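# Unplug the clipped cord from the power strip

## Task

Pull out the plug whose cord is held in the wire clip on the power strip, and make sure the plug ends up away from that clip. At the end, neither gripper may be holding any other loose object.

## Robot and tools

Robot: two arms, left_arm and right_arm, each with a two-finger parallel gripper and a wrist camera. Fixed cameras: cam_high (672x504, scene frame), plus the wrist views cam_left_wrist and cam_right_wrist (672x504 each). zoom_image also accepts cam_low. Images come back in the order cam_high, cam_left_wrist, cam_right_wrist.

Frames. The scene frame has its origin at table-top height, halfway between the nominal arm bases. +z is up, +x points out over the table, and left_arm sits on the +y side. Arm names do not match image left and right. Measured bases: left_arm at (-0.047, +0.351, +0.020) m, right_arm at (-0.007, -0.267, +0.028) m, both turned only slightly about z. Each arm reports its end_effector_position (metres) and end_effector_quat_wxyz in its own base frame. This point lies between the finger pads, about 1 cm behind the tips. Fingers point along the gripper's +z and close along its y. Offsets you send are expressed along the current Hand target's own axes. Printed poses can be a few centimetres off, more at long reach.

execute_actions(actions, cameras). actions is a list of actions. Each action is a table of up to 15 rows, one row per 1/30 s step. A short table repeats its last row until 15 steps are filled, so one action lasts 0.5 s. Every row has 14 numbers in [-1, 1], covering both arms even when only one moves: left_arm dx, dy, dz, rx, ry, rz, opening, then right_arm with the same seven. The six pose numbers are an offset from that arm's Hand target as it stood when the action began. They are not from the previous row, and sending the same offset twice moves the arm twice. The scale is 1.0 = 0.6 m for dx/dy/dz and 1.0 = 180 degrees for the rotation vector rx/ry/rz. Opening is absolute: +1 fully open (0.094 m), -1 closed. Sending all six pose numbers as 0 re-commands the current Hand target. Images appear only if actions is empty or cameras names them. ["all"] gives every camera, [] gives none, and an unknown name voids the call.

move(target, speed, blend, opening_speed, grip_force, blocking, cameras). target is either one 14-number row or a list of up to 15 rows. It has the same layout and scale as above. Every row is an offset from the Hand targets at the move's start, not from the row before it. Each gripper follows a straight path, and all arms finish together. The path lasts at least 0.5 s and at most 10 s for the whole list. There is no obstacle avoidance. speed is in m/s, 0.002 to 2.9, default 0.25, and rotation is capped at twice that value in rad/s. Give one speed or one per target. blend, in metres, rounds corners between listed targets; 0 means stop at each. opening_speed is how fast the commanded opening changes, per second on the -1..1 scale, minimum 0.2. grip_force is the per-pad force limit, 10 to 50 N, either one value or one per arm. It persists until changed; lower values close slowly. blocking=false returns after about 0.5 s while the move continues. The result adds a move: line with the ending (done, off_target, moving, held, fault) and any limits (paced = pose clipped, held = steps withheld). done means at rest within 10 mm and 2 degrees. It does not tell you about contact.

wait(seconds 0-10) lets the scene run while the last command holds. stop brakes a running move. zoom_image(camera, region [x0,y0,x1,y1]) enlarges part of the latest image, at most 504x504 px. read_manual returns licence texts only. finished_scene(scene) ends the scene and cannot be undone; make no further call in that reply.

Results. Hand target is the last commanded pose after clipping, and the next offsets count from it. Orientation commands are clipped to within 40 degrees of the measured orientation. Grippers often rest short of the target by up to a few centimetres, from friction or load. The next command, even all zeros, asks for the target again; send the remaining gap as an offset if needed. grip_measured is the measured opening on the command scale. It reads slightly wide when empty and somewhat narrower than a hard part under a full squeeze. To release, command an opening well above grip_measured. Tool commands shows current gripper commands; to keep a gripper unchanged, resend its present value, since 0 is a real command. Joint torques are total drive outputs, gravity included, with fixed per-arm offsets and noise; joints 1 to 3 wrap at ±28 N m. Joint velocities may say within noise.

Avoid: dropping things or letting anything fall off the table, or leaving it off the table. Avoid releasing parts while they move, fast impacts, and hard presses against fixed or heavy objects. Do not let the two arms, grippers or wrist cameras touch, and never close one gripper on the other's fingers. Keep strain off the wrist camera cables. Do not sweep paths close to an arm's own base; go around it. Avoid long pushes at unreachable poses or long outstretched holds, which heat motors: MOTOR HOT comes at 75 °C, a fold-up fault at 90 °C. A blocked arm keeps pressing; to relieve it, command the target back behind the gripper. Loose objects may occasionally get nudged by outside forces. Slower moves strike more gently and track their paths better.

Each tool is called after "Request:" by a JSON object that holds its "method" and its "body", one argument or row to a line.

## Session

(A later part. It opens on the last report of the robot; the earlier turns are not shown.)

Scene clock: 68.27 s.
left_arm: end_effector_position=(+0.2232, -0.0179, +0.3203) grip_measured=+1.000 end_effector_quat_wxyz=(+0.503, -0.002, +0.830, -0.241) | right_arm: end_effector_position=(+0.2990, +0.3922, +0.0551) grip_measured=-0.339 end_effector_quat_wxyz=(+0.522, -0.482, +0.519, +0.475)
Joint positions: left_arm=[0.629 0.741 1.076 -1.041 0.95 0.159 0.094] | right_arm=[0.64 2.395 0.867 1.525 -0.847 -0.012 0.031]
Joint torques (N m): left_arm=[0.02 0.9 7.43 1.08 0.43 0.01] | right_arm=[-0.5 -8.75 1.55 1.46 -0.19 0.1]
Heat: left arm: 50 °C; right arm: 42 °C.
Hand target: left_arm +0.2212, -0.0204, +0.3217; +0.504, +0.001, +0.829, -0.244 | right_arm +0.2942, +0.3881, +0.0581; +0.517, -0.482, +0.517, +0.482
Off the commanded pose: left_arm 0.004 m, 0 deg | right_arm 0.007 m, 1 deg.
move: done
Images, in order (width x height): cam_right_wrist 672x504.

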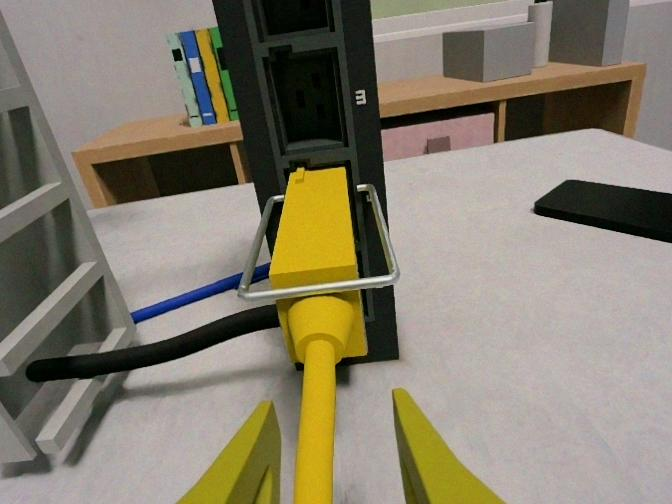

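Request:
{"method": "move", "body": {
  "target": [0,0,0,0,0,0,1,-0.036,0.0085,0,0,0,0,-0.2],
  "speed": 0.08,
  "cameras": ["cam_right_wrist"]
}}

Request:
{"method": "zoom_image", "body": {
  "camera": "cam_right_wrist",
  "region": [200, 180, 480, 440]
}}

Scene clock: 70.47 s.
left_arm: end_effector_position=(+0.2232, -0.0179, +0.3203) grip_measured=+1.000 end_effector_quat_wxyz=(+0.503, -0.002, +0.830, -0.241) | right_arm: end_effector_position=(+0.2946, +0.3894, +0.0782) grip_measured=-0.202 end_effector_quat_wxyz=(+0.530, -0.483, +0.509, +0.475)
Joint positions: left_arm=[0.629 0.741 1.076 -1.041 0.95 0.159 0.094] | right_arm=[0.64 2.314 0.829 1.507 -0.851 -0.012 0.038]
Joint torques (N m): left_arm=[0.03 0.94 7.45 1.07 0.42 0.01] | right_arm=[0.44 -9.4 1.87 1.12 -0.03 0.11]
Heat: left arm: 50 °C; right arm: 42 °C.
Hand target: left_arm +0.2212, -0.0204, +0.3217; +0.504, +0.001, +0.829, -0.244 | right_arm +0.2892, +0.3884, +0.0797; +0.517, -0.482, +0.517, +0.482
Off the commanded pose: left_arm 0.004 m, 0 deg | right_arm 0.006 m, 2 deg.
move: done
Images, in order (width x height): cam_right_wrist 672x504.

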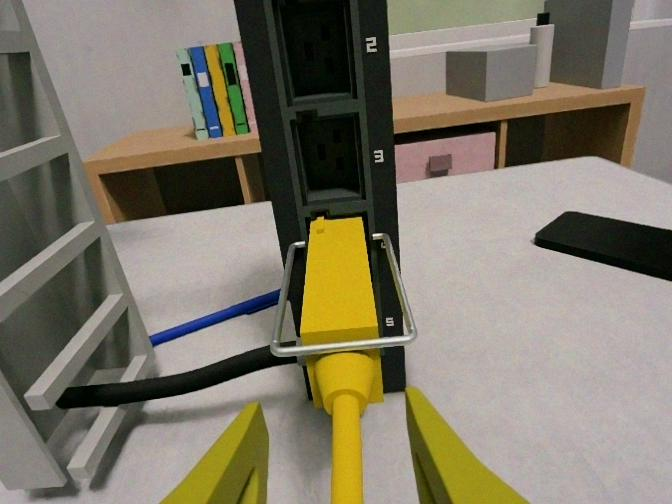

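Scaled by 1.800 from the camera's 672x504 image, which has a finer 960x720 frame.

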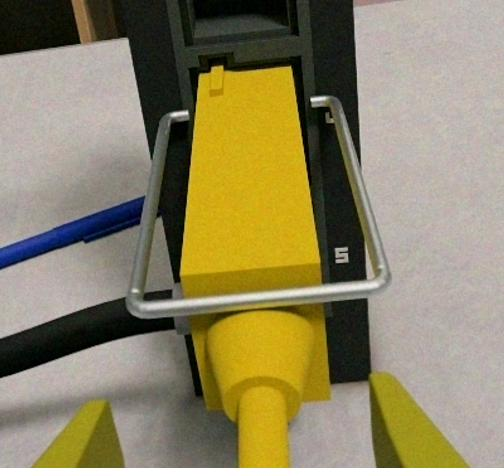

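Request:
{"method": "move", "body": {
  "target": [
    [0,0,0,0,0,0,1,0.0125,-0.004,0.03,0,0,0,-0.2],
    [0,0,0,0,0,0,1,0.0125,-0.008,0.07,0,0,0,-0.2]
  ],
  "speed": 0.06,
  "cameras": ["cam_right_wrist","cam_left_wrist"]
}}

Request:
{"method": "zoom_image", "body": {
  "camera": "cam_right_wrist",
  "region": [200, 220, 480, 480]
}}

Request:
{"method": "zoom_image", "body": {
  "camera": "cam_left_wrist",
  "region": [300, 240, 460, 360]
}}

Scene clock: 73.20 s.
left_arm: end_effector_position=(+0.2232, -0.0179, +0.3203) grip_measured=+1.000 end_effector_quat_wxyz=(+0.503, -0.002, +0.830, -0.241) | right_arm: end_effector_position=(+0.2965, +0.4218, +0.0894) grip_measured=-0.202 end_effector_quat_wxyz=(+0.539, -0.485, +0.496, +0.477)
Joint positions: left_arm=[0.629 0.741 1.076 -1.041 0.95 0.159 0.094] | right_arm=[0.704 2.329 0.93 1.45 -0.795 -0.012 0.038]
Joint torques (N m): left_arm=[0.01 0.84 7.46 1.09 0.43 0.02] | right_arm=[1.52 -5.61 5.74 1.01 0.21 0.1]
Heat: left arm: 50 °C; right arm: 42 °C.
Hand target: left_arm +0.2212, -0.0204, +0.3217; +0.504, +0.001, +0.829, -0.244 | right_arm +0.2970, +0.4299, +0.0720; +0.517, -0.482, +0.517, +0.482
Off the commanded pose: left_arm 0.004 m, 0 deg | right_arm 0.019 m, 3 deg.
move: off_target (right_arm)
Images, in order (width x height): cam_left_wrist 672x504, cam_right_wrist 672x504.

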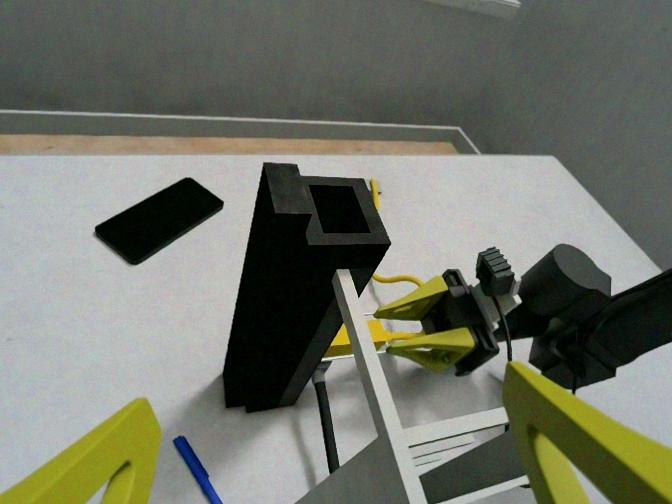

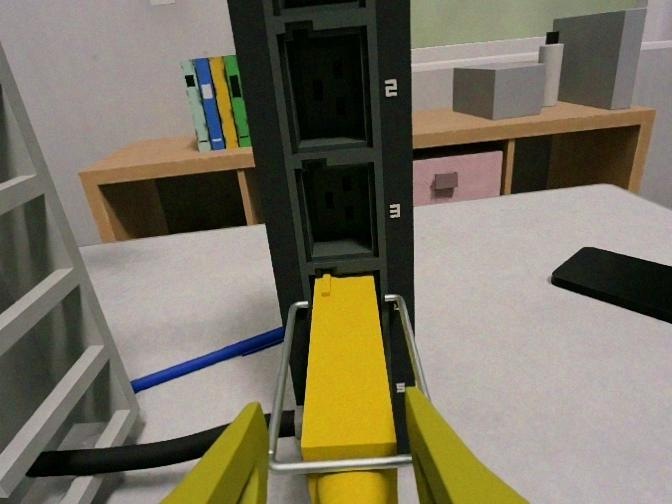

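Scaled by 1.800 from the camera's 672x504 image, which has a finer 960x720 frame.

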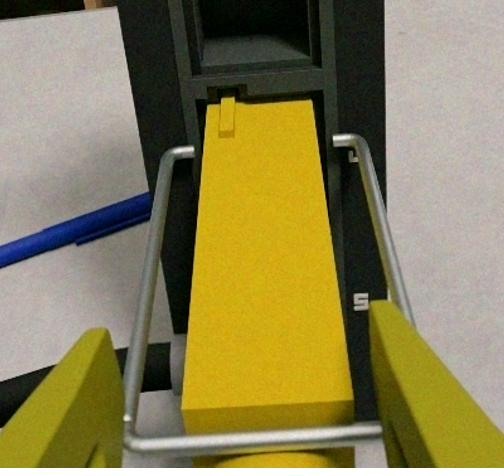

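Scaled by 3.150 from the camera's 672x504 image, which has a finer 960x720 frame.

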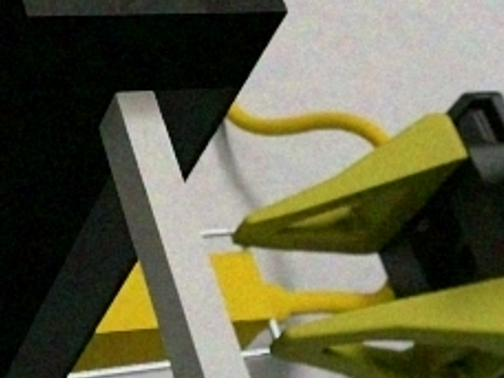

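Request:
{"method": "move", "body": {
  "target": [
    [0,0,0,0,0,0,1,0.0,0.0025,-0.0712,0,0,0,-0.2],
    [0,0,0,0,0,0,1,0.028,0.0025,-0.0712,0,0,0,-0.2],
    [0,0,0,0,0,0,1,0.022,0.002,-0.0296,0,0,0,-0.2]
  ],
  "speed": 0.08,
  "cameras": ["cam_right_wrist"]
}}

Request:
{"method": "zoom_image", "body": {
  "camera": "cam_right_wrist",
  "region": [200, 220, 480, 480]
}}

Scene clock: 77.13 s.
left_arm: end_effector_position=(+0.2232, -0.0179, +0.3203) grip_measured=+1.000 end_effector_quat_wxyz=(+0.503, -0.002, +0.830, -0.241) | right_arm: end_effector_position=(+0.2950, +0.4061, +0.0724) grip_measured=-0.202 end_effector_quat_wxyz=(+0.534, -0.484, +0.503, +0.476)
Joint positions: left_arm=[0.629 0.741 1.076 -1.041 0.95 0.159 0.094] | right_arm=[0.675 2.364 0.887 1.513 -0.82 -0.012 0.038]
Joint torques (N m): left_arm=[0.02 0.88 7.42 1.08 0.43 0.01] | right_arm=[1.25 -5.7 5.09 1.14 0.09 0.1]
Heat: left arm: 50 °C; right arm: 42 °C.
Hand target: left_arm +0.2212, -0.0204, +0.3217; +0.504, +0.001, +0.829, -0.244 | right_arm +0.2945, +0.4123, +0.0590; +0.517, -0.482, +0.517, +0.482
Off the commanded pose: left_arm 0.004 m, 0 deg | right_arm 0.015 m, 3 deg.
move: off_target (right_arm)
Images, in order (width x height): cam_right_wrist 672x504.

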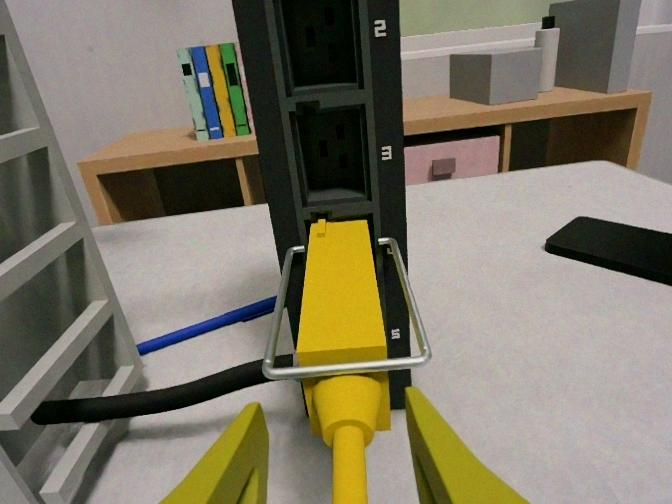

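Scaled by 1.800 from the camera's 672x504 image, which has a finer 960x720 frame.

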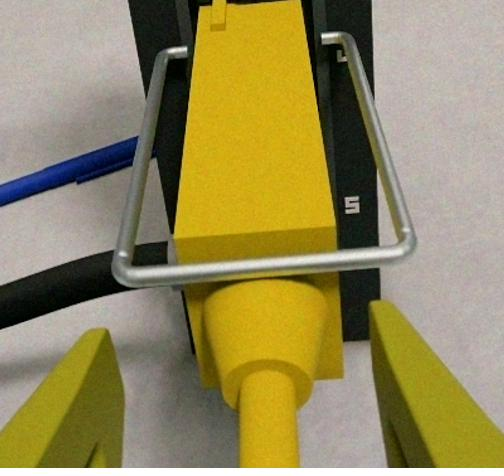

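Request:
{"method": "move", "body": {
  "target": [
    [0,0,0,0,0,0,1,0.009,-0.006,0.0,0,0,0,-0.2],
    [0,0,0,0,0,0,1,0.009,-0.006,0.05,0,0,0,-0.2]
  ],
  "speed": 0.06,
  "cameras": ["cam_right_wrist","cam_left_wrist"]
}}

Request:
{"method": "zoom_image", "body": {
  "camera": "cam_right_wrist",
  "region": [200, 220, 480, 480]
}}

Request:
{"method": "zoom_image", "body": {
  "camera": "cam_left_wrist",
  "region": [300, 240, 460, 360]
}}

Scene clock: 80.50 s.
left_arm: end_effector_position=(+0.2232, -0.0179, +0.3203) grip_measured=+1.000 end_effector_quat_wxyz=(+0.503, -0.002, +0.830, -0.241) | right_arm: end_effector_position=(+0.3055, +0.4288, +0.0574) grip_measured=-0.202 end_effector_quat_wxyz=(+0.526, -0.479, +0.520, +0.473)
Joint positions: left_arm=[0.629 0.741 1.076 -1.041 0.95 0.159 0.094] | right_arm=[0.71 2.423 0.986 1.437 -0.767 -0.012 0.038]
Joint torques (N m): left_arm=[0.01 0.94 7.43 1.08 0.45 0.01] | right_arm=[2.7 -6.57 6.52 1.29 0.06 0.1]
Heat: left arm: 50 °C; right arm: 42 °C.
Hand target: left_arm +0.2212, -0.0204, +0.3217; +0.504, +0.001, +0.829, -0.244 | right_arm +0.3002, +0.4420, +0.0535; +0.517, -0.482, +0.517, +0.482
Off the commanded pose: left_arm 0.004 m, 0 deg | right_arm 0.015 m, 1 deg.
move: off_target (right_arm)
Images, in order (width x height): cam_left_wrist 672x504, cam_right_wrist 672x504.

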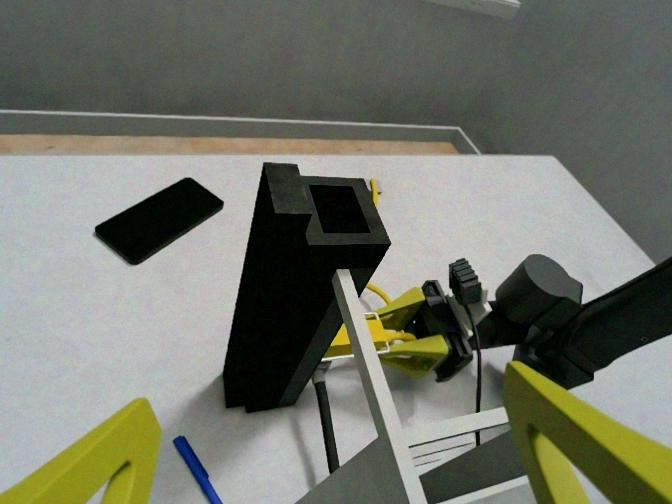

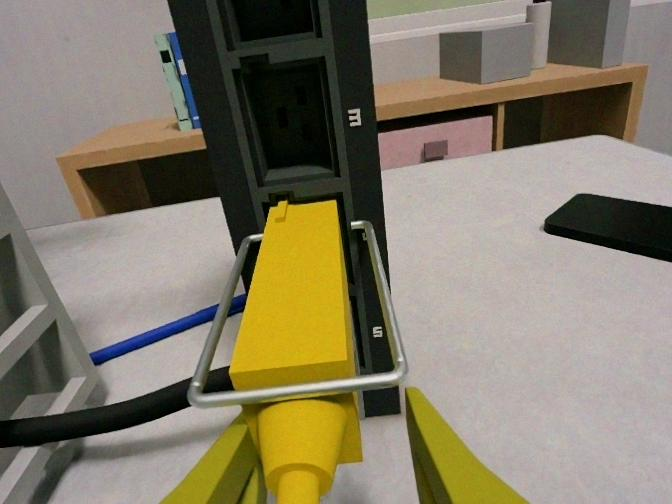

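Scaled by 1.800 from the camera's 672x504 image, which has a finer 960x720 frame.

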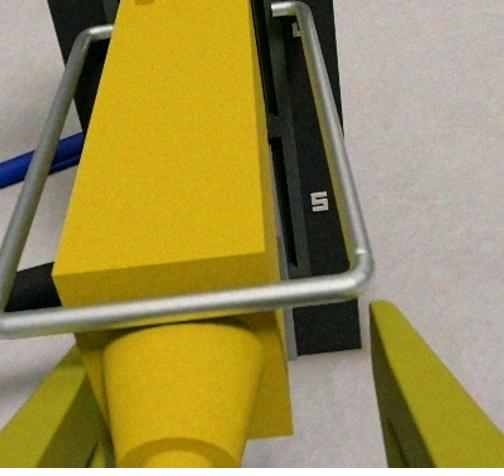

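Scaled by 3.150 from the camera's 672x504 image, which has a finer 960x720 frame.

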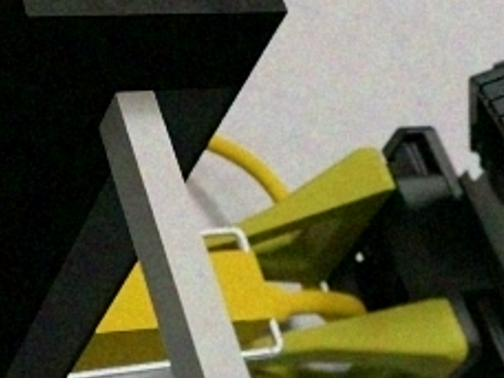

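Request:
{"method": "move", "body": {
  "target": [0,0,0,0,0,0,1,0,0.012,0,0,0,0,-0.2],
  "speed": 0.06,
  "cameras": ["cam_right_wrist"]
}}

Request:
{"method": "zoom_image", "body": {
  "camera": "cam_right_wrist",
  "region": [180, 220, 460, 480]
}}

Scene clock: 82.07 s.
left_arm: end_effector_position=(+0.2232, -0.0179, +0.3203) grip_measured=+1.000 end_effector_quat_wxyz=(+0.503, -0.002, +0.830, -0.241) | right_arm: end_effector_position=(+0.3054, +0.4308, +0.0572) grip_measured=-0.202 end_effector_quat_wxyz=(+0.528, -0.476, +0.523, +0.470)
Joint positions: left_arm=[0.629 0.741 1.076 -1.041 0.95 0.159 0.094] | right_arm=[0.717 2.423 0.986 1.436 -0.749 -0.012 0.038]
Joint torques (N m): left_arm=[0.02 0.9 7.42 1.08 0.43 0.01] | right_arm=[3.25 -7.05 4.75 1.46 0.01 0.1]
Heat: left arm: 50 °C; right arm: 42 °C.
Hand target: left_arm +0.2212, -0.0204, +0.3217; +0.504, +0.001, +0.829, -0.244 | right_arm +0.2931, +0.4425, +0.0535; +0.517, -0.482, +0.517, +0.482
Off the commanded pose: left_arm 0.004 m, 0 deg | right_arm 0.017 m, 2 deg.
move: off_target (right_arm)
Images, in order (width x height): cam_right_wrist 672x504.

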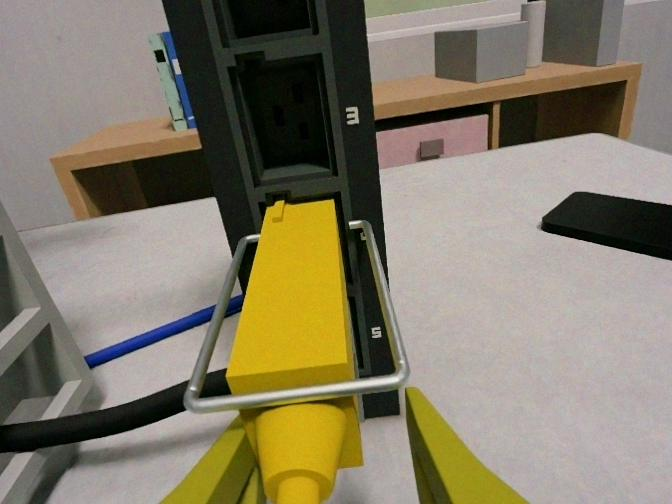

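Scaled by 1.800 from the camera's 672x504 image, which has a finer 960x720 frame.

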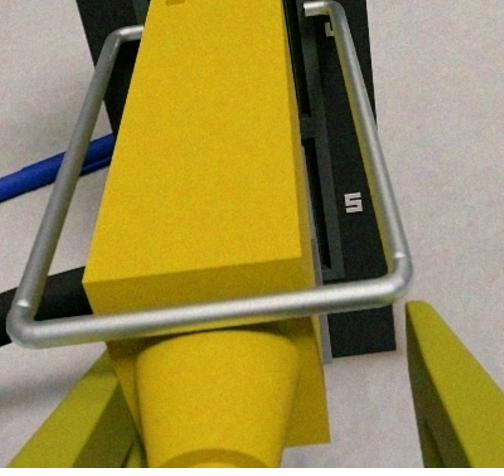

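Request:
{"method": "move", "body": {
  "target": [
    [0,0,0,0,0,0,1,-0.0017,-0.0055,-0.0917,0,0,0,-0.2],
    [0,0,0,0,0,0,1,-0.0033,-0.0092,-0.0498,0,0,0,-0.2]
  ],
  "speed": 0.08,
  "cameras": ["cam_right_wrist"]
}}

Request:
{"method": "zoom_image", "body": {
  "camera": "cam_right_wrist",
  "region": [200, 220, 480, 480]
}}

Scene clock: 85.77 s.
left_arm: end_effector_position=(+0.2232, -0.0179, +0.3203) grip_measured=+1.000 end_effector_quat_wxyz=(+0.503, -0.002, +0.830, -0.241) | right_arm: end_effector_position=(+0.2975, +0.4055, +0.0571) grip_measured=-0.202 end_effector_quat_wxyz=(+0.526, -0.483, +0.514, +0.476)
Joint positions: left_arm=[0.629 0.741 1.076 -1.041 0.95 0.159 0.094] | right_arm=[0.671 2.405 0.9 1.513 -0.82 -0.012 0.038]
Joint torques (N m): left_arm=[0.03 0.88 7.45 1.08 0.44 0.02] | right_arm=[1.35 -7.46 4.85 1.18 0.06 0.1]
Heat: left arm: 50 °C; right arm: 41 °C.
Hand target: left_arm +0.2212, -0.0204, +0.3217; +0.504, +0.001, +0.829, -0.244 | right_arm +0.2965, +0.4122, +0.0554; +0.517, -0.482, +0.517, +0.482
Off the commanded pose: left_arm 0.004 m, 0 deg | right_arm 0.007 m, 1 deg.
move: done
Images, in order (width x height): cam_right_wrist 672x504.

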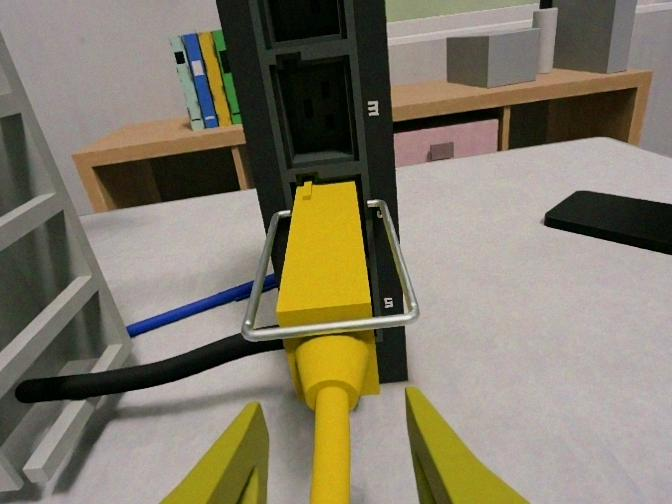

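Scaled by 1.800 from the camera's 672x504 image, which has a finer 960x720 frame.

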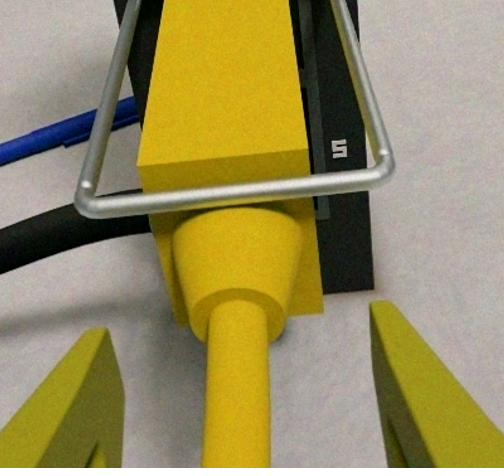

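Request:
{"method": "move", "body": {
  "target": [
    [0,0,0,0,0,0,1,-0.02,0,0,0,0,0,-0.2],
    [0,0,0,0,0,0,1,-0.02,0.007,0.054,0,0,0,-0.2]
  ],
  "speed": 0.06,
  "cameras": ["cam_right_wrist","cam_left_wrist"]
}}

Request:
{"method": "zoom_image", "body": {
  "camera": "cam_right_wrist",
  "region": [200, 220, 480, 480]
}}

Request:
{"method": "zoom_image", "body": {
  "camera": "cam_left_wrist",
  "region": [300, 240, 460, 360]
}}

Scene clock: 88.33 s.
left_arm: end_effector_position=(+0.2232, -0.0179, +0.3203) grip_measured=+1.000 end_effector_quat_wxyz=(+0.503, -0.002, +0.830, -0.241) | right_arm: end_effector_position=(+0.3009, +0.4295, +0.0569) grip_measured=-0.202 end_effector_quat_wxyz=(+0.517, -0.476, +0.534, +0.470)
Joint positions: left_arm=[0.629 0.741 1.076 -1.041 0.95 0.159 0.094] | right_arm=[0.722 2.395 0.962 1.401 -0.745 -0.012 0.038]
Joint torques (N m): left_arm=[-0.02 0.9 7.41 1.08 0.43 0.01] | right_arm=[2.97 -8.31 6.56 1.4 -0.04 0.1]
Heat: left arm: 50 °C; right arm: 41 °C.
Hand target: left_arm +0.2212, -0.0204, +0.3217; +0.504, +0.001, +0.829, -0.244 | right_arm +0.2946, +0.4448, +0.0675; +0.517, -0.482, +0.517, +0.482
Off the commanded pose: left_arm 0.004 m, 0 deg | right_arm 0.020 m, 2 deg.
move: off_target (right_arm)
Images, in order (width x height): cam_left_wrist 672x504, cam_right_wrist 672x504.

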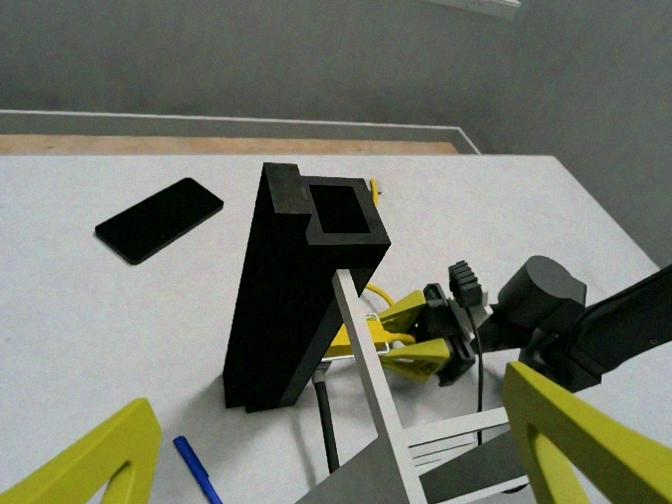

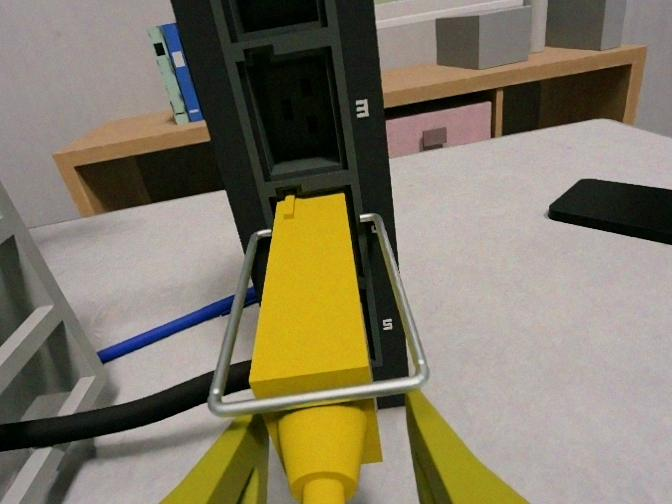

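Scaled by 1.800 from the camera's 672x504 image, which has a finer 960x720 frame.

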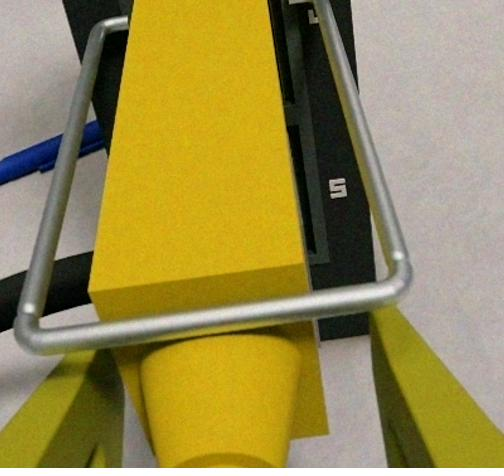

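Scaled by 3.150 from the camera's 672x504 image, which has a finer 960x720 frame.

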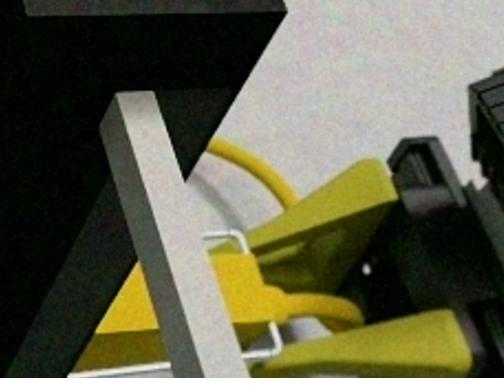

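Request:
{"method": "move", "body": {
  "target": [0,0,0,0,0,0,1,-0.025,0.002,0,0,0,0,-0.2],
  "speed": 0.05,
  "cameras": ["cam_right_wrist","cam_left_wrist"]
}}

Request:
{"method": "zoom_image", "body": {
  "camera": "cam_right_wrist",
  "region": [200, 220, 480, 480]
}}

Request:
{"method": "zoom_image", "body": {
  "camera": "cam_left_wrist",
  "region": [300, 240, 460, 360]
}}

Scene clock: 90.03 s.
left_arm: end_effector_position=(+0.2232, -0.0179, +0.3203) grip_measured=+1.000 end_effector_quat_wxyz=(+0.503, -0.002, +0.830, -0.241) | right_arm: end_effector_position=(+0.3011, +0.4306, +0.0554) grip_measured=-0.202 end_effector_quat_wxyz=(+0.507, -0.475, +0.544, +0.469)
Joint positions: left_arm=[0.629 0.741 1.076 -1.041 0.95 0.159 0.094] | right_arm=[0.725 2.38 0.962 1.358 -0.738 -0.012 0.038]
Joint torques (N m): left_arm=[0.05 0.9 7.42 1.08 0.43 0.01] | right_arm=[2.92 -11.18 5.55 1.41 -0.09 0.11]
Heat: left arm: 50 °C; right arm: 41 °C.
Hand target: left_arm +0.2212, -0.0204, +0.3217; +0.504, +0.001, +0.829, -0.244 | right_arm +0.2933, +0.4450, +0.0824; +0.517, -0.482, +0.517, +0.482
Off the commanded pose: left_arm 0.004 m, 0 deg | right_arm 0.032 m, 4 deg.
move: off_target (right_arm)
Images, in order (width x height): cam_left_wrist 672x504, cam_right_wrist 672x504.

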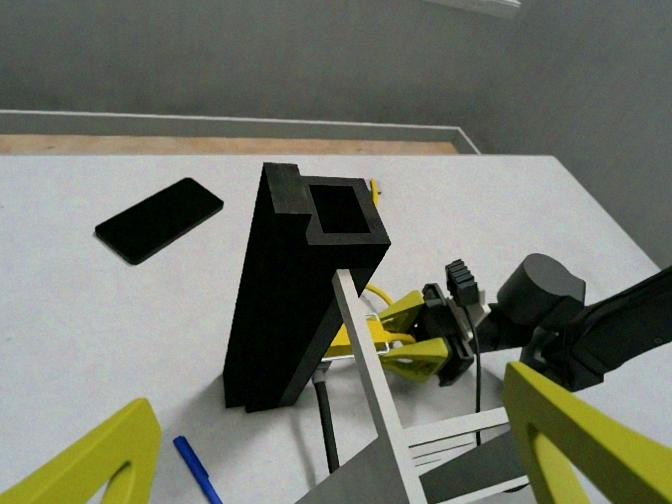

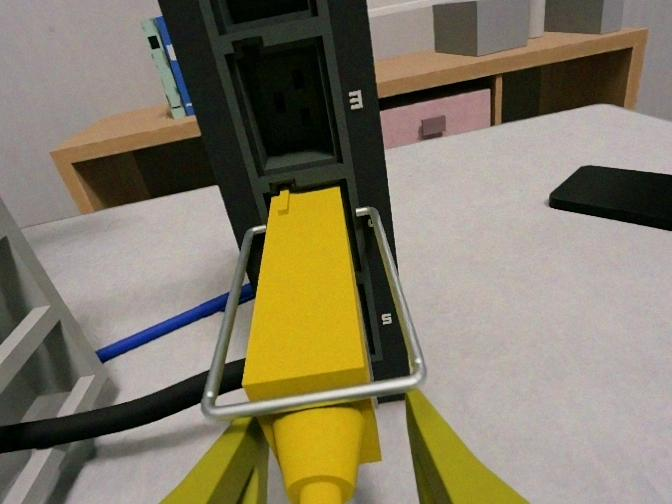

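Scaled by 1.800 from the camera's 672x504 image, which has a finer 960x720 frame.

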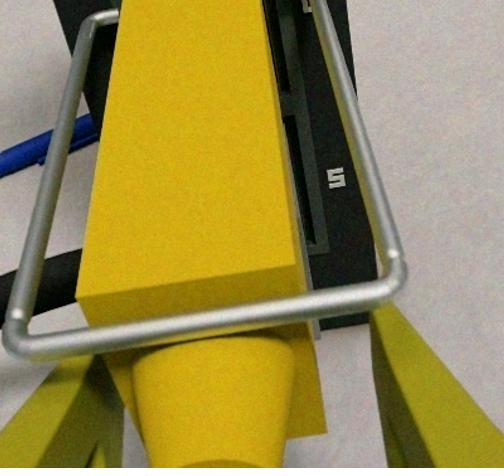

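Scaled by 3.150 from the camera's 672x504 image, which has a finer 960x720 frame.

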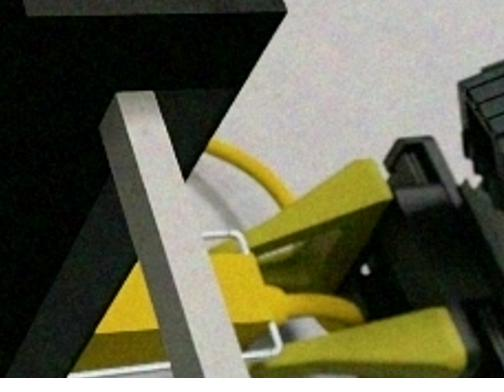

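Request:
{"method": "move", "body": {
  "target": [0,0,0,0,0,0,1,-0.03,0,0,0,0,0,-0.2],
  "speed": 0.04,
  "cameras": ["cam_right_wrist","cam_left_wrist"]
}}

Request:
{"method": "zoom_image", "body": {
  "camera": "cam_right_wrist",
  "region": [200, 220, 480, 480]
}}

Request:
{"method": "zoom_image", "body": {
  "camera": "cam_left_wrist",
  "region": [300, 240, 460, 360]
}}

Scene clock: 97.80 s.
left_arm: end_effector_position=(+0.2232, -0.0179, +0.3203) grip_measured=+1.000 end_effector_quat_wxyz=(+0.503, -0.002, +0.830, -0.241) | right_arm: end_effector_position=(+0.3023, +0.4316, +0.0618) grip_measured=-0.202 end_effector_quat_wxyz=(+0.493, -0.475, +0.558, +0.469)
Joint positions: left_arm=[0.629 0.741 1.076 -1.041 0.95 0.159 0.094] | right_arm=[0.725 2.33 0.962 1.269 -0.738 -0.012 0.038]
Joint torques (N m): left_arm=[0.08 0.88 7.43 1.09 0.43 0.01] | right_arm=[2.91 -12.04 5.18 1.76 -0.11 0.11]
Heat: left arm: 50 °C; right arm: 41 °C.
Hand target: left_arm +0.2212, -0.0204, +0.3217; +0.504, +0.001, +0.829, -0.244 | right_arm +0.2933, +0.4450, +0.1005; +0.517, -0.482, +0.517, +0.482
Off the commanded pose: left_arm 0.004 m, 0 deg | right_arm 0.042 m, 6 deg.
move: off_target (right_arm)
Images, in order (width x height): cam_left_wrist 672x504, cam_right_wrist 672x504.

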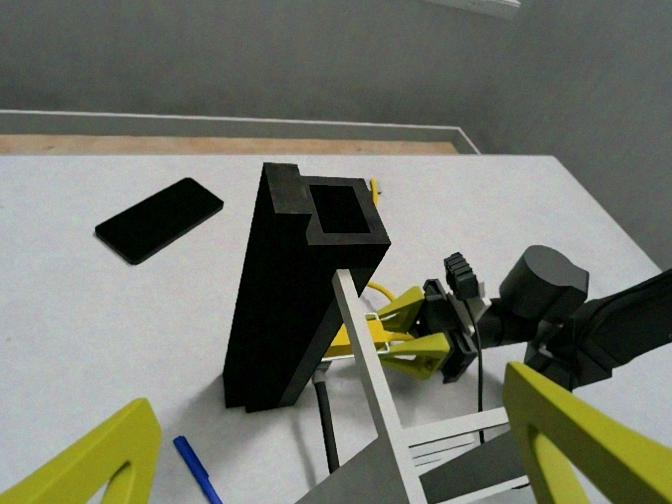

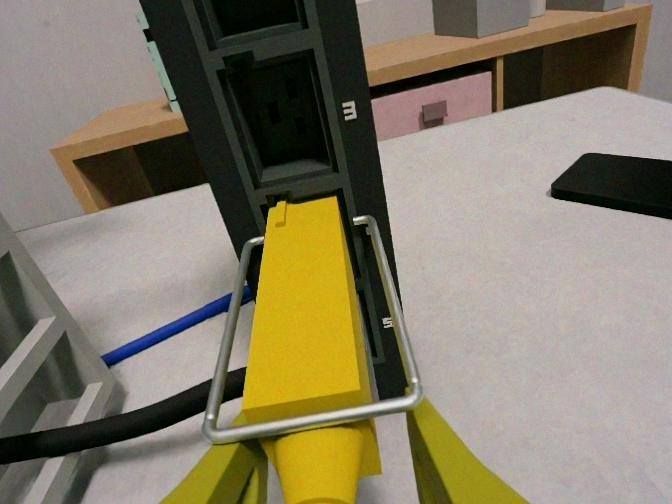

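Scaled by 1.800 from the camera's 672x504 image, which has a finer 960x720 frame.

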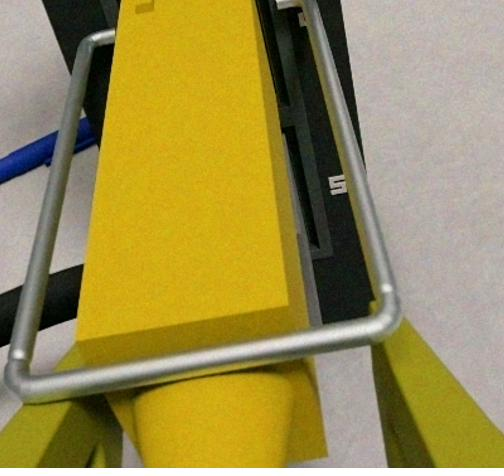

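Scaled by 3.150 from the camera's 672x504 image, which has a finer 960x720 frame.

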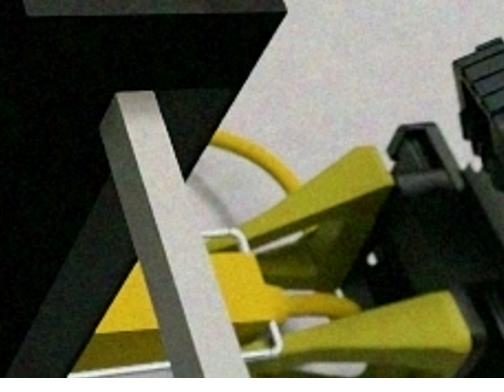

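Request:
{"method": "move", "body": {
  "target": [0,0,0,0,0,0,1,-0.025,0,0,0,0,0,-0.2],
  "speed": 0.04,
  "cameras": ["cam_right_wrist","cam_left_wrist"]
}}

Request:
{"method": "zoom_image", "body": {
  "camera": "cam_right_wrist",
  "region": [200, 220, 480, 480]
}}

Scene clock: 100.20 s.
left_arm: end_effector_position=(+0.2232, -0.0179, +0.3203) grip_measured=+1.000 end_effector_quat_wxyz=(+0.503, -0.002, +0.830, -0.241) | right_arm: end_effector_position=(+0.3022, +0.4320, +0.0677) grip_measured=-0.202 end_effector_quat_wxyz=(+0.481, -0.475, +0.568, +0.470)
Joint positions: left_arm=[0.629 0.741 1.076 -1.041 0.95 0.159 0.094] | right_arm=[0.725 2.288 0.962 1.195 -0.741 -0.012 0.038]
Joint torques (N m): left_arm=[0.06 0.9 7.41 1.09 0.43 0.02] | right_arm=[2.91 -12.68 5.07 1.98 -0.1 0.11]
Heat: left arm: 50 °C; right arm: 41 °C.
Hand target: left_arm +0.2212, -0.0204, +0.3217; +0.504, +0.001, +0.829, -0.244 | right_arm +0.2933, +0.4450, +0.1154; +0.517, -0.482, +0.517, +0.482
Off the commanded pose: left_arm 0.004 m, 0 deg | right_arm 0.050 m, 7 deg.
move: off_target (right_arm)
Images, in order (width x height): cam_left_wrist 672x504, cam_right_wrist 672x504.

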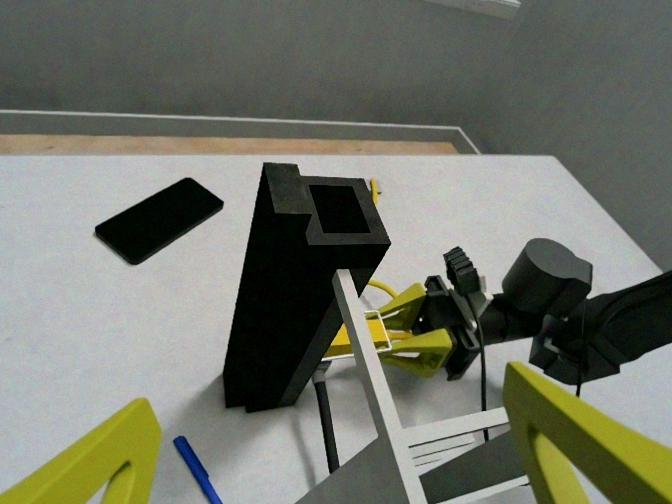

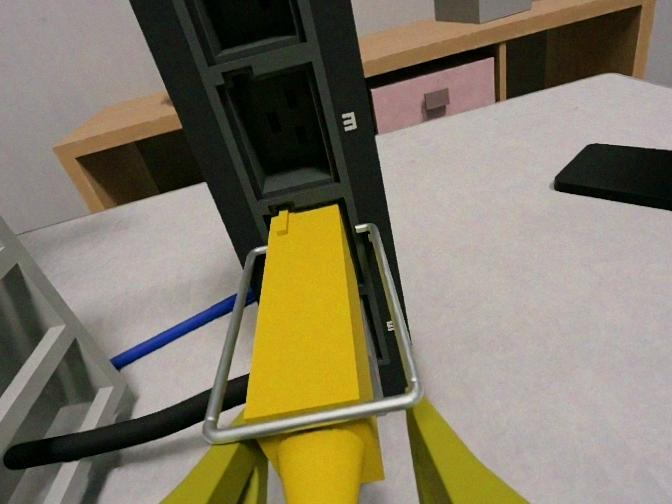

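Scaled by 1.800 from the camera's 672x504 image, which has a finer 960x720 frame.

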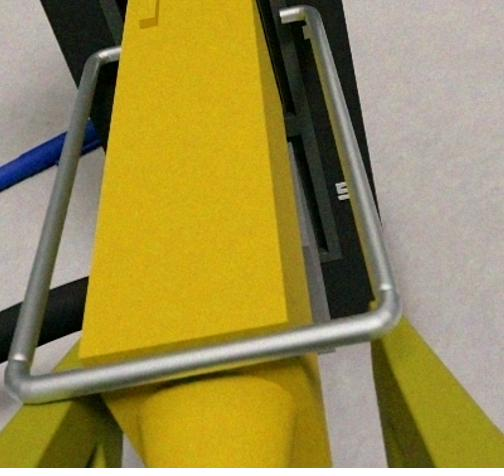

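Request:
{"method": "move", "body": {
  "target": [0,0,0,0,0,0,1,-0.03,0,0,0,0,0,-0.2],
  "speed": 0.04,
  "cameras": ["cam_right_wrist","cam_left_wrist"]
}}

Request:
{"method": "zoom_image", "body": {
  "camera": "cam_right_wrist",
  "region": [200, 220, 480, 480]
}}

Request:
{"method": "zoom_image", "body": {
  "camera": "cam_left_wrist",
  "region": [300, 240, 460, 360]
}}

Scene clock: 101.77 s.
left_arm: end_effector_position=(+0.2232, -0.0179, +0.3203) grip_measured=+1.000 end_effector_quat_wxyz=(+0.503, -0.002, +0.830, -0.241) | right_arm: end_effector_position=(+0.2937, +0.4408, +0.1126) grip_measured=-0.202 end_effector_quat_wxyz=(+0.507, -0.482, +0.532, +0.477)
Joint positions: left_arm=[0.629 0.741 1.076 -1.041 0.95 0.159 0.094] | right_arm=[0.749 2.196 0.962 1.192 -0.741 -0.011 0.038]
Joint torques (N m): left_arm=[0.03 0.88 7.42 1.08 0.43 0.01] | right_arm=[0.58 -10.19 6.05 1.39 -0.01 0.1]
Heat: left arm: 50 °C; right arm: 41 °C.
Hand target: left_arm +0.2212, -0.0204, +0.3217; +0.504, +0.001, +0.829, -0.244 | right_arm +0.2933, +0.4450, +0.1334; +0.517, -0.482, +0.518, +0.482
Off the commanded pose: left_arm 0.004 m, 0 deg | right_arm 0.021 m, 2 deg.
move: off_target (right_arm)
Images, in order (width x height): cam_left_wrist 672x504, cam_right_wrist 672x504.

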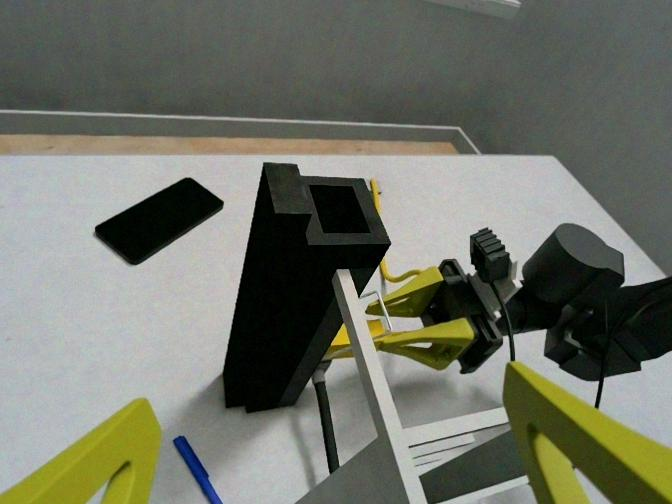

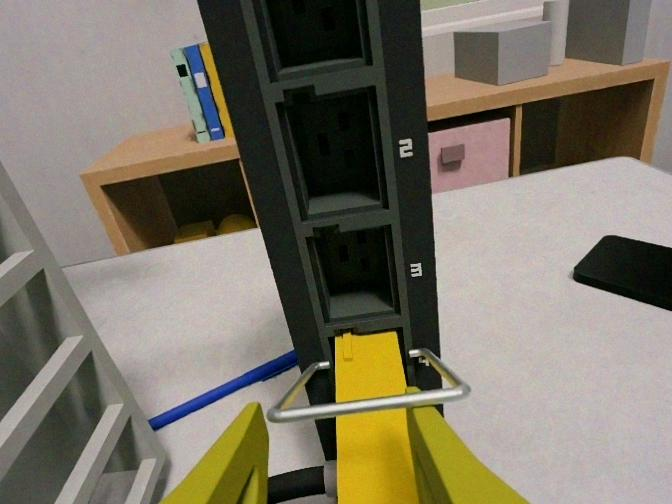

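Scaled by 1.800 from the camera's 672x504 image, which has a finer 960x720 frame.

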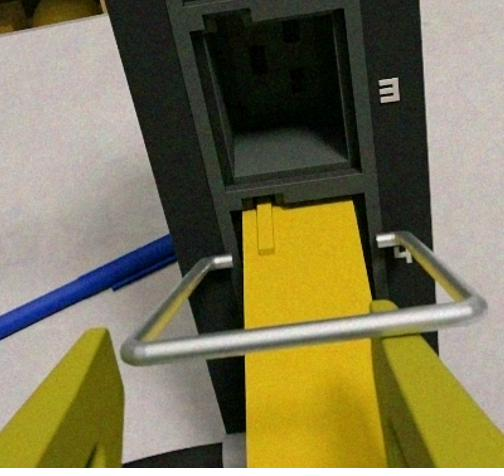

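Scaled by 3.150 from the camera's 672x504 image, which has a finer 960x720 frame.

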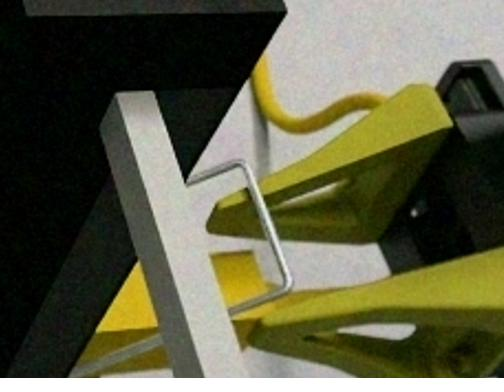

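Request:
{"method": "move", "body": {
  "target": [
    [0,0,0,0,0,0,1,-0.035,0,0,0,0,0,-0.2],
    [0,0,0,0,0,0,1,-0.035,0,0.035,0,0,0,-0.2]
  ],
  "speed": 0.05,
  "cameras": ["cam_right_wrist","cam_left_wrist"]
}}

Request:
{"method": "zoom_image", "body": {
  "camera": "cam_left_wrist",
  "region": [300, 240, 460, 360]
}}

Scene clock: 104.33 s.
left_arm: end_effector_position=(+0.2232, -0.0179, +0.3203) grip_measured=+1.000 end_effector_quat_wxyz=(+0.503, -0.002, +0.830, -0.241) | right_arm: end_effector_position=(+0.2918, +0.4588, +0.1458) grip_measured=-0.202 end_effector_quat_wxyz=(+0.512, -0.485, +0.521, +0.480)
Joint positions: left_arm=[0.629 0.741 1.076 -1.041 0.95 0.159 0.094] | right_arm=[0.782 2.134 1.028 1.087 -0.72 -0.009 0.038]
Joint torques (N m): left_arm=[0.06 0.91 7.43 1.08 0.43 0.02] | right_arm=[0.85 -7.72 7.91 1.39 0.11 0.08]
Heat: left arm: 50 °C; right arm: 41 °C.
Hand target: left_arm +0.2212, -0.0204, +0.3217; +0.504, +0.001, +0.829, -0.244 | right_arm +0.2949, +0.4660, +0.1544; +0.517, -0.482, +0.518, +0.482
Off the commanded pose: left_arm 0.004 m, 0 deg | right_arm 0.012 m, 1 deg.
move: off_target (right_arm)
Images, in order (width x height): cam_left_wrist 672x504, cam_right_wrist 672x504.

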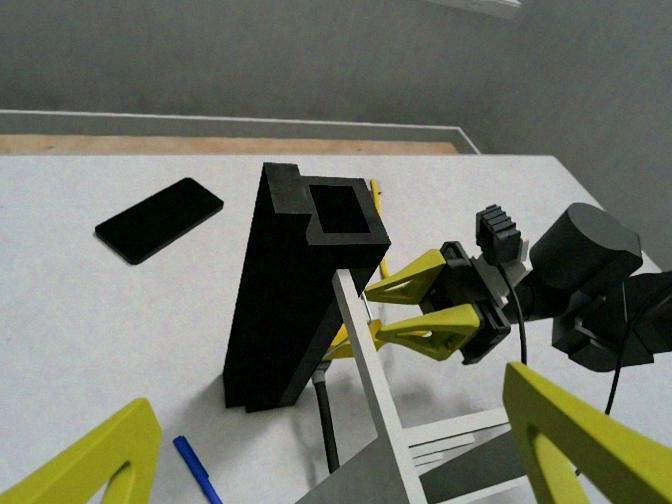

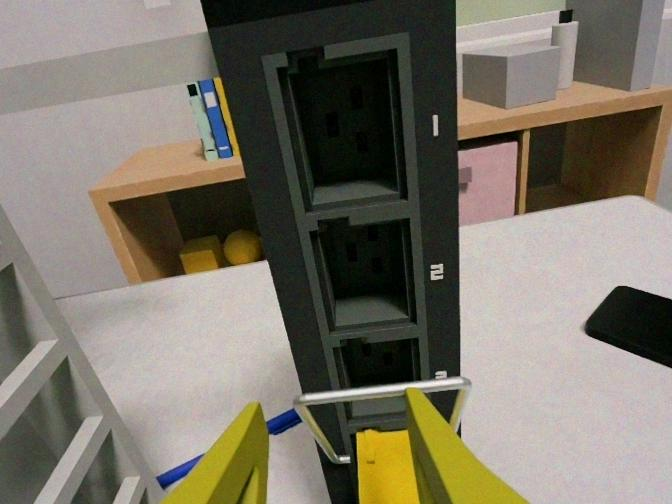

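Scaled by 3.150 from the camera's 672x504 image, which has a finer 960x720 frame.

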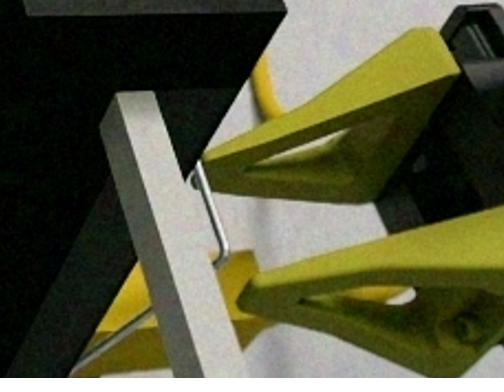

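Request:
{"method": "move", "body": {
  "target": [0,0,0,0,0,0,1,0.0,-0.01,-0.118,0,0,0,-0.2],
  "speed": 0.12,
  "cameras": ["cam_right_wrist","cam_left_wrist"]
}}

Request:
{"method": "zoom_image", "body": {
  "camera": "cam_left_wrist",
  "region": [300, 240, 460, 360]
}}

Scene clock: 106.57 s.
left_arm: end_effector_position=(+0.2232, -0.0179, +0.3203) grip_measured=+1.000 end_effector_quat_wxyz=(+0.503, -0.002, +0.830, -0.241) | right_arm: end_effector_position=(+0.3006, +0.3994, +0.1426) grip_measured=-0.202 end_effector_quat_wxyz=(+0.512, -0.481, +0.527, +0.478)
Joint positions: left_arm=[0.629 0.741 1.076 -1.041 0.95 0.159 0.094] | right_arm=[0.651 2.055 0.869 1.16 -0.84 -0.009 0.038]
Joint torques (N m): left_arm=[0.02 0.9 7.45 1.08 0.44 0.01] | right_arm=[-0.35 -9.65 3.41 1.51 -0.1 0.07]
Heat: left arm: 50 °C; right arm: 42 °C.
Hand target: left_arm +0.2212, -0.0204, +0.3217; +0.504, +0.001, +0.829, -0.244 | right_arm +0.2958, +0.3949, +0.1545; +0.517, -0.482, +0.517, +0.482
Off the commanded pose: left_arm 0.004 m, 0 deg | right_arm 0.014 m, 1 deg.
move: off_target (right_arm)
Images, in order (width x height): cam_left_wrist 672x504, cam_right_wrist 672x504.

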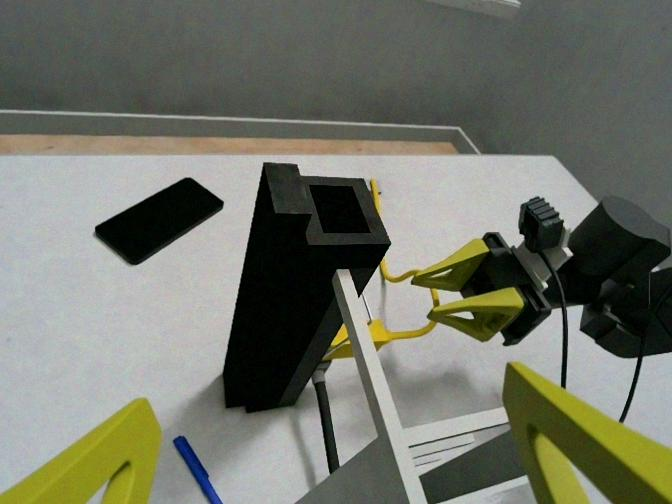

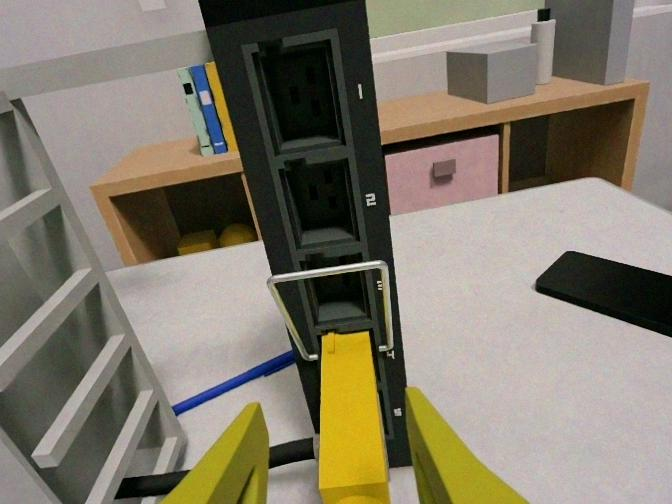

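Scaled by 3.150 from the camera's 672x504 image, which has a finer 960x720 frame.

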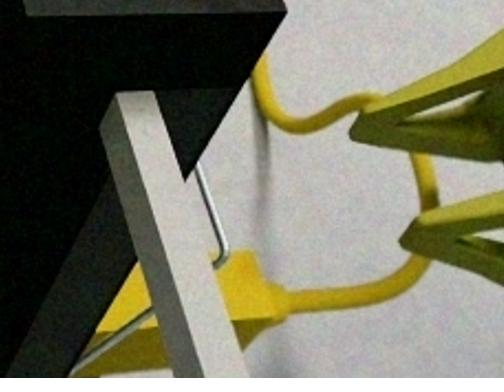

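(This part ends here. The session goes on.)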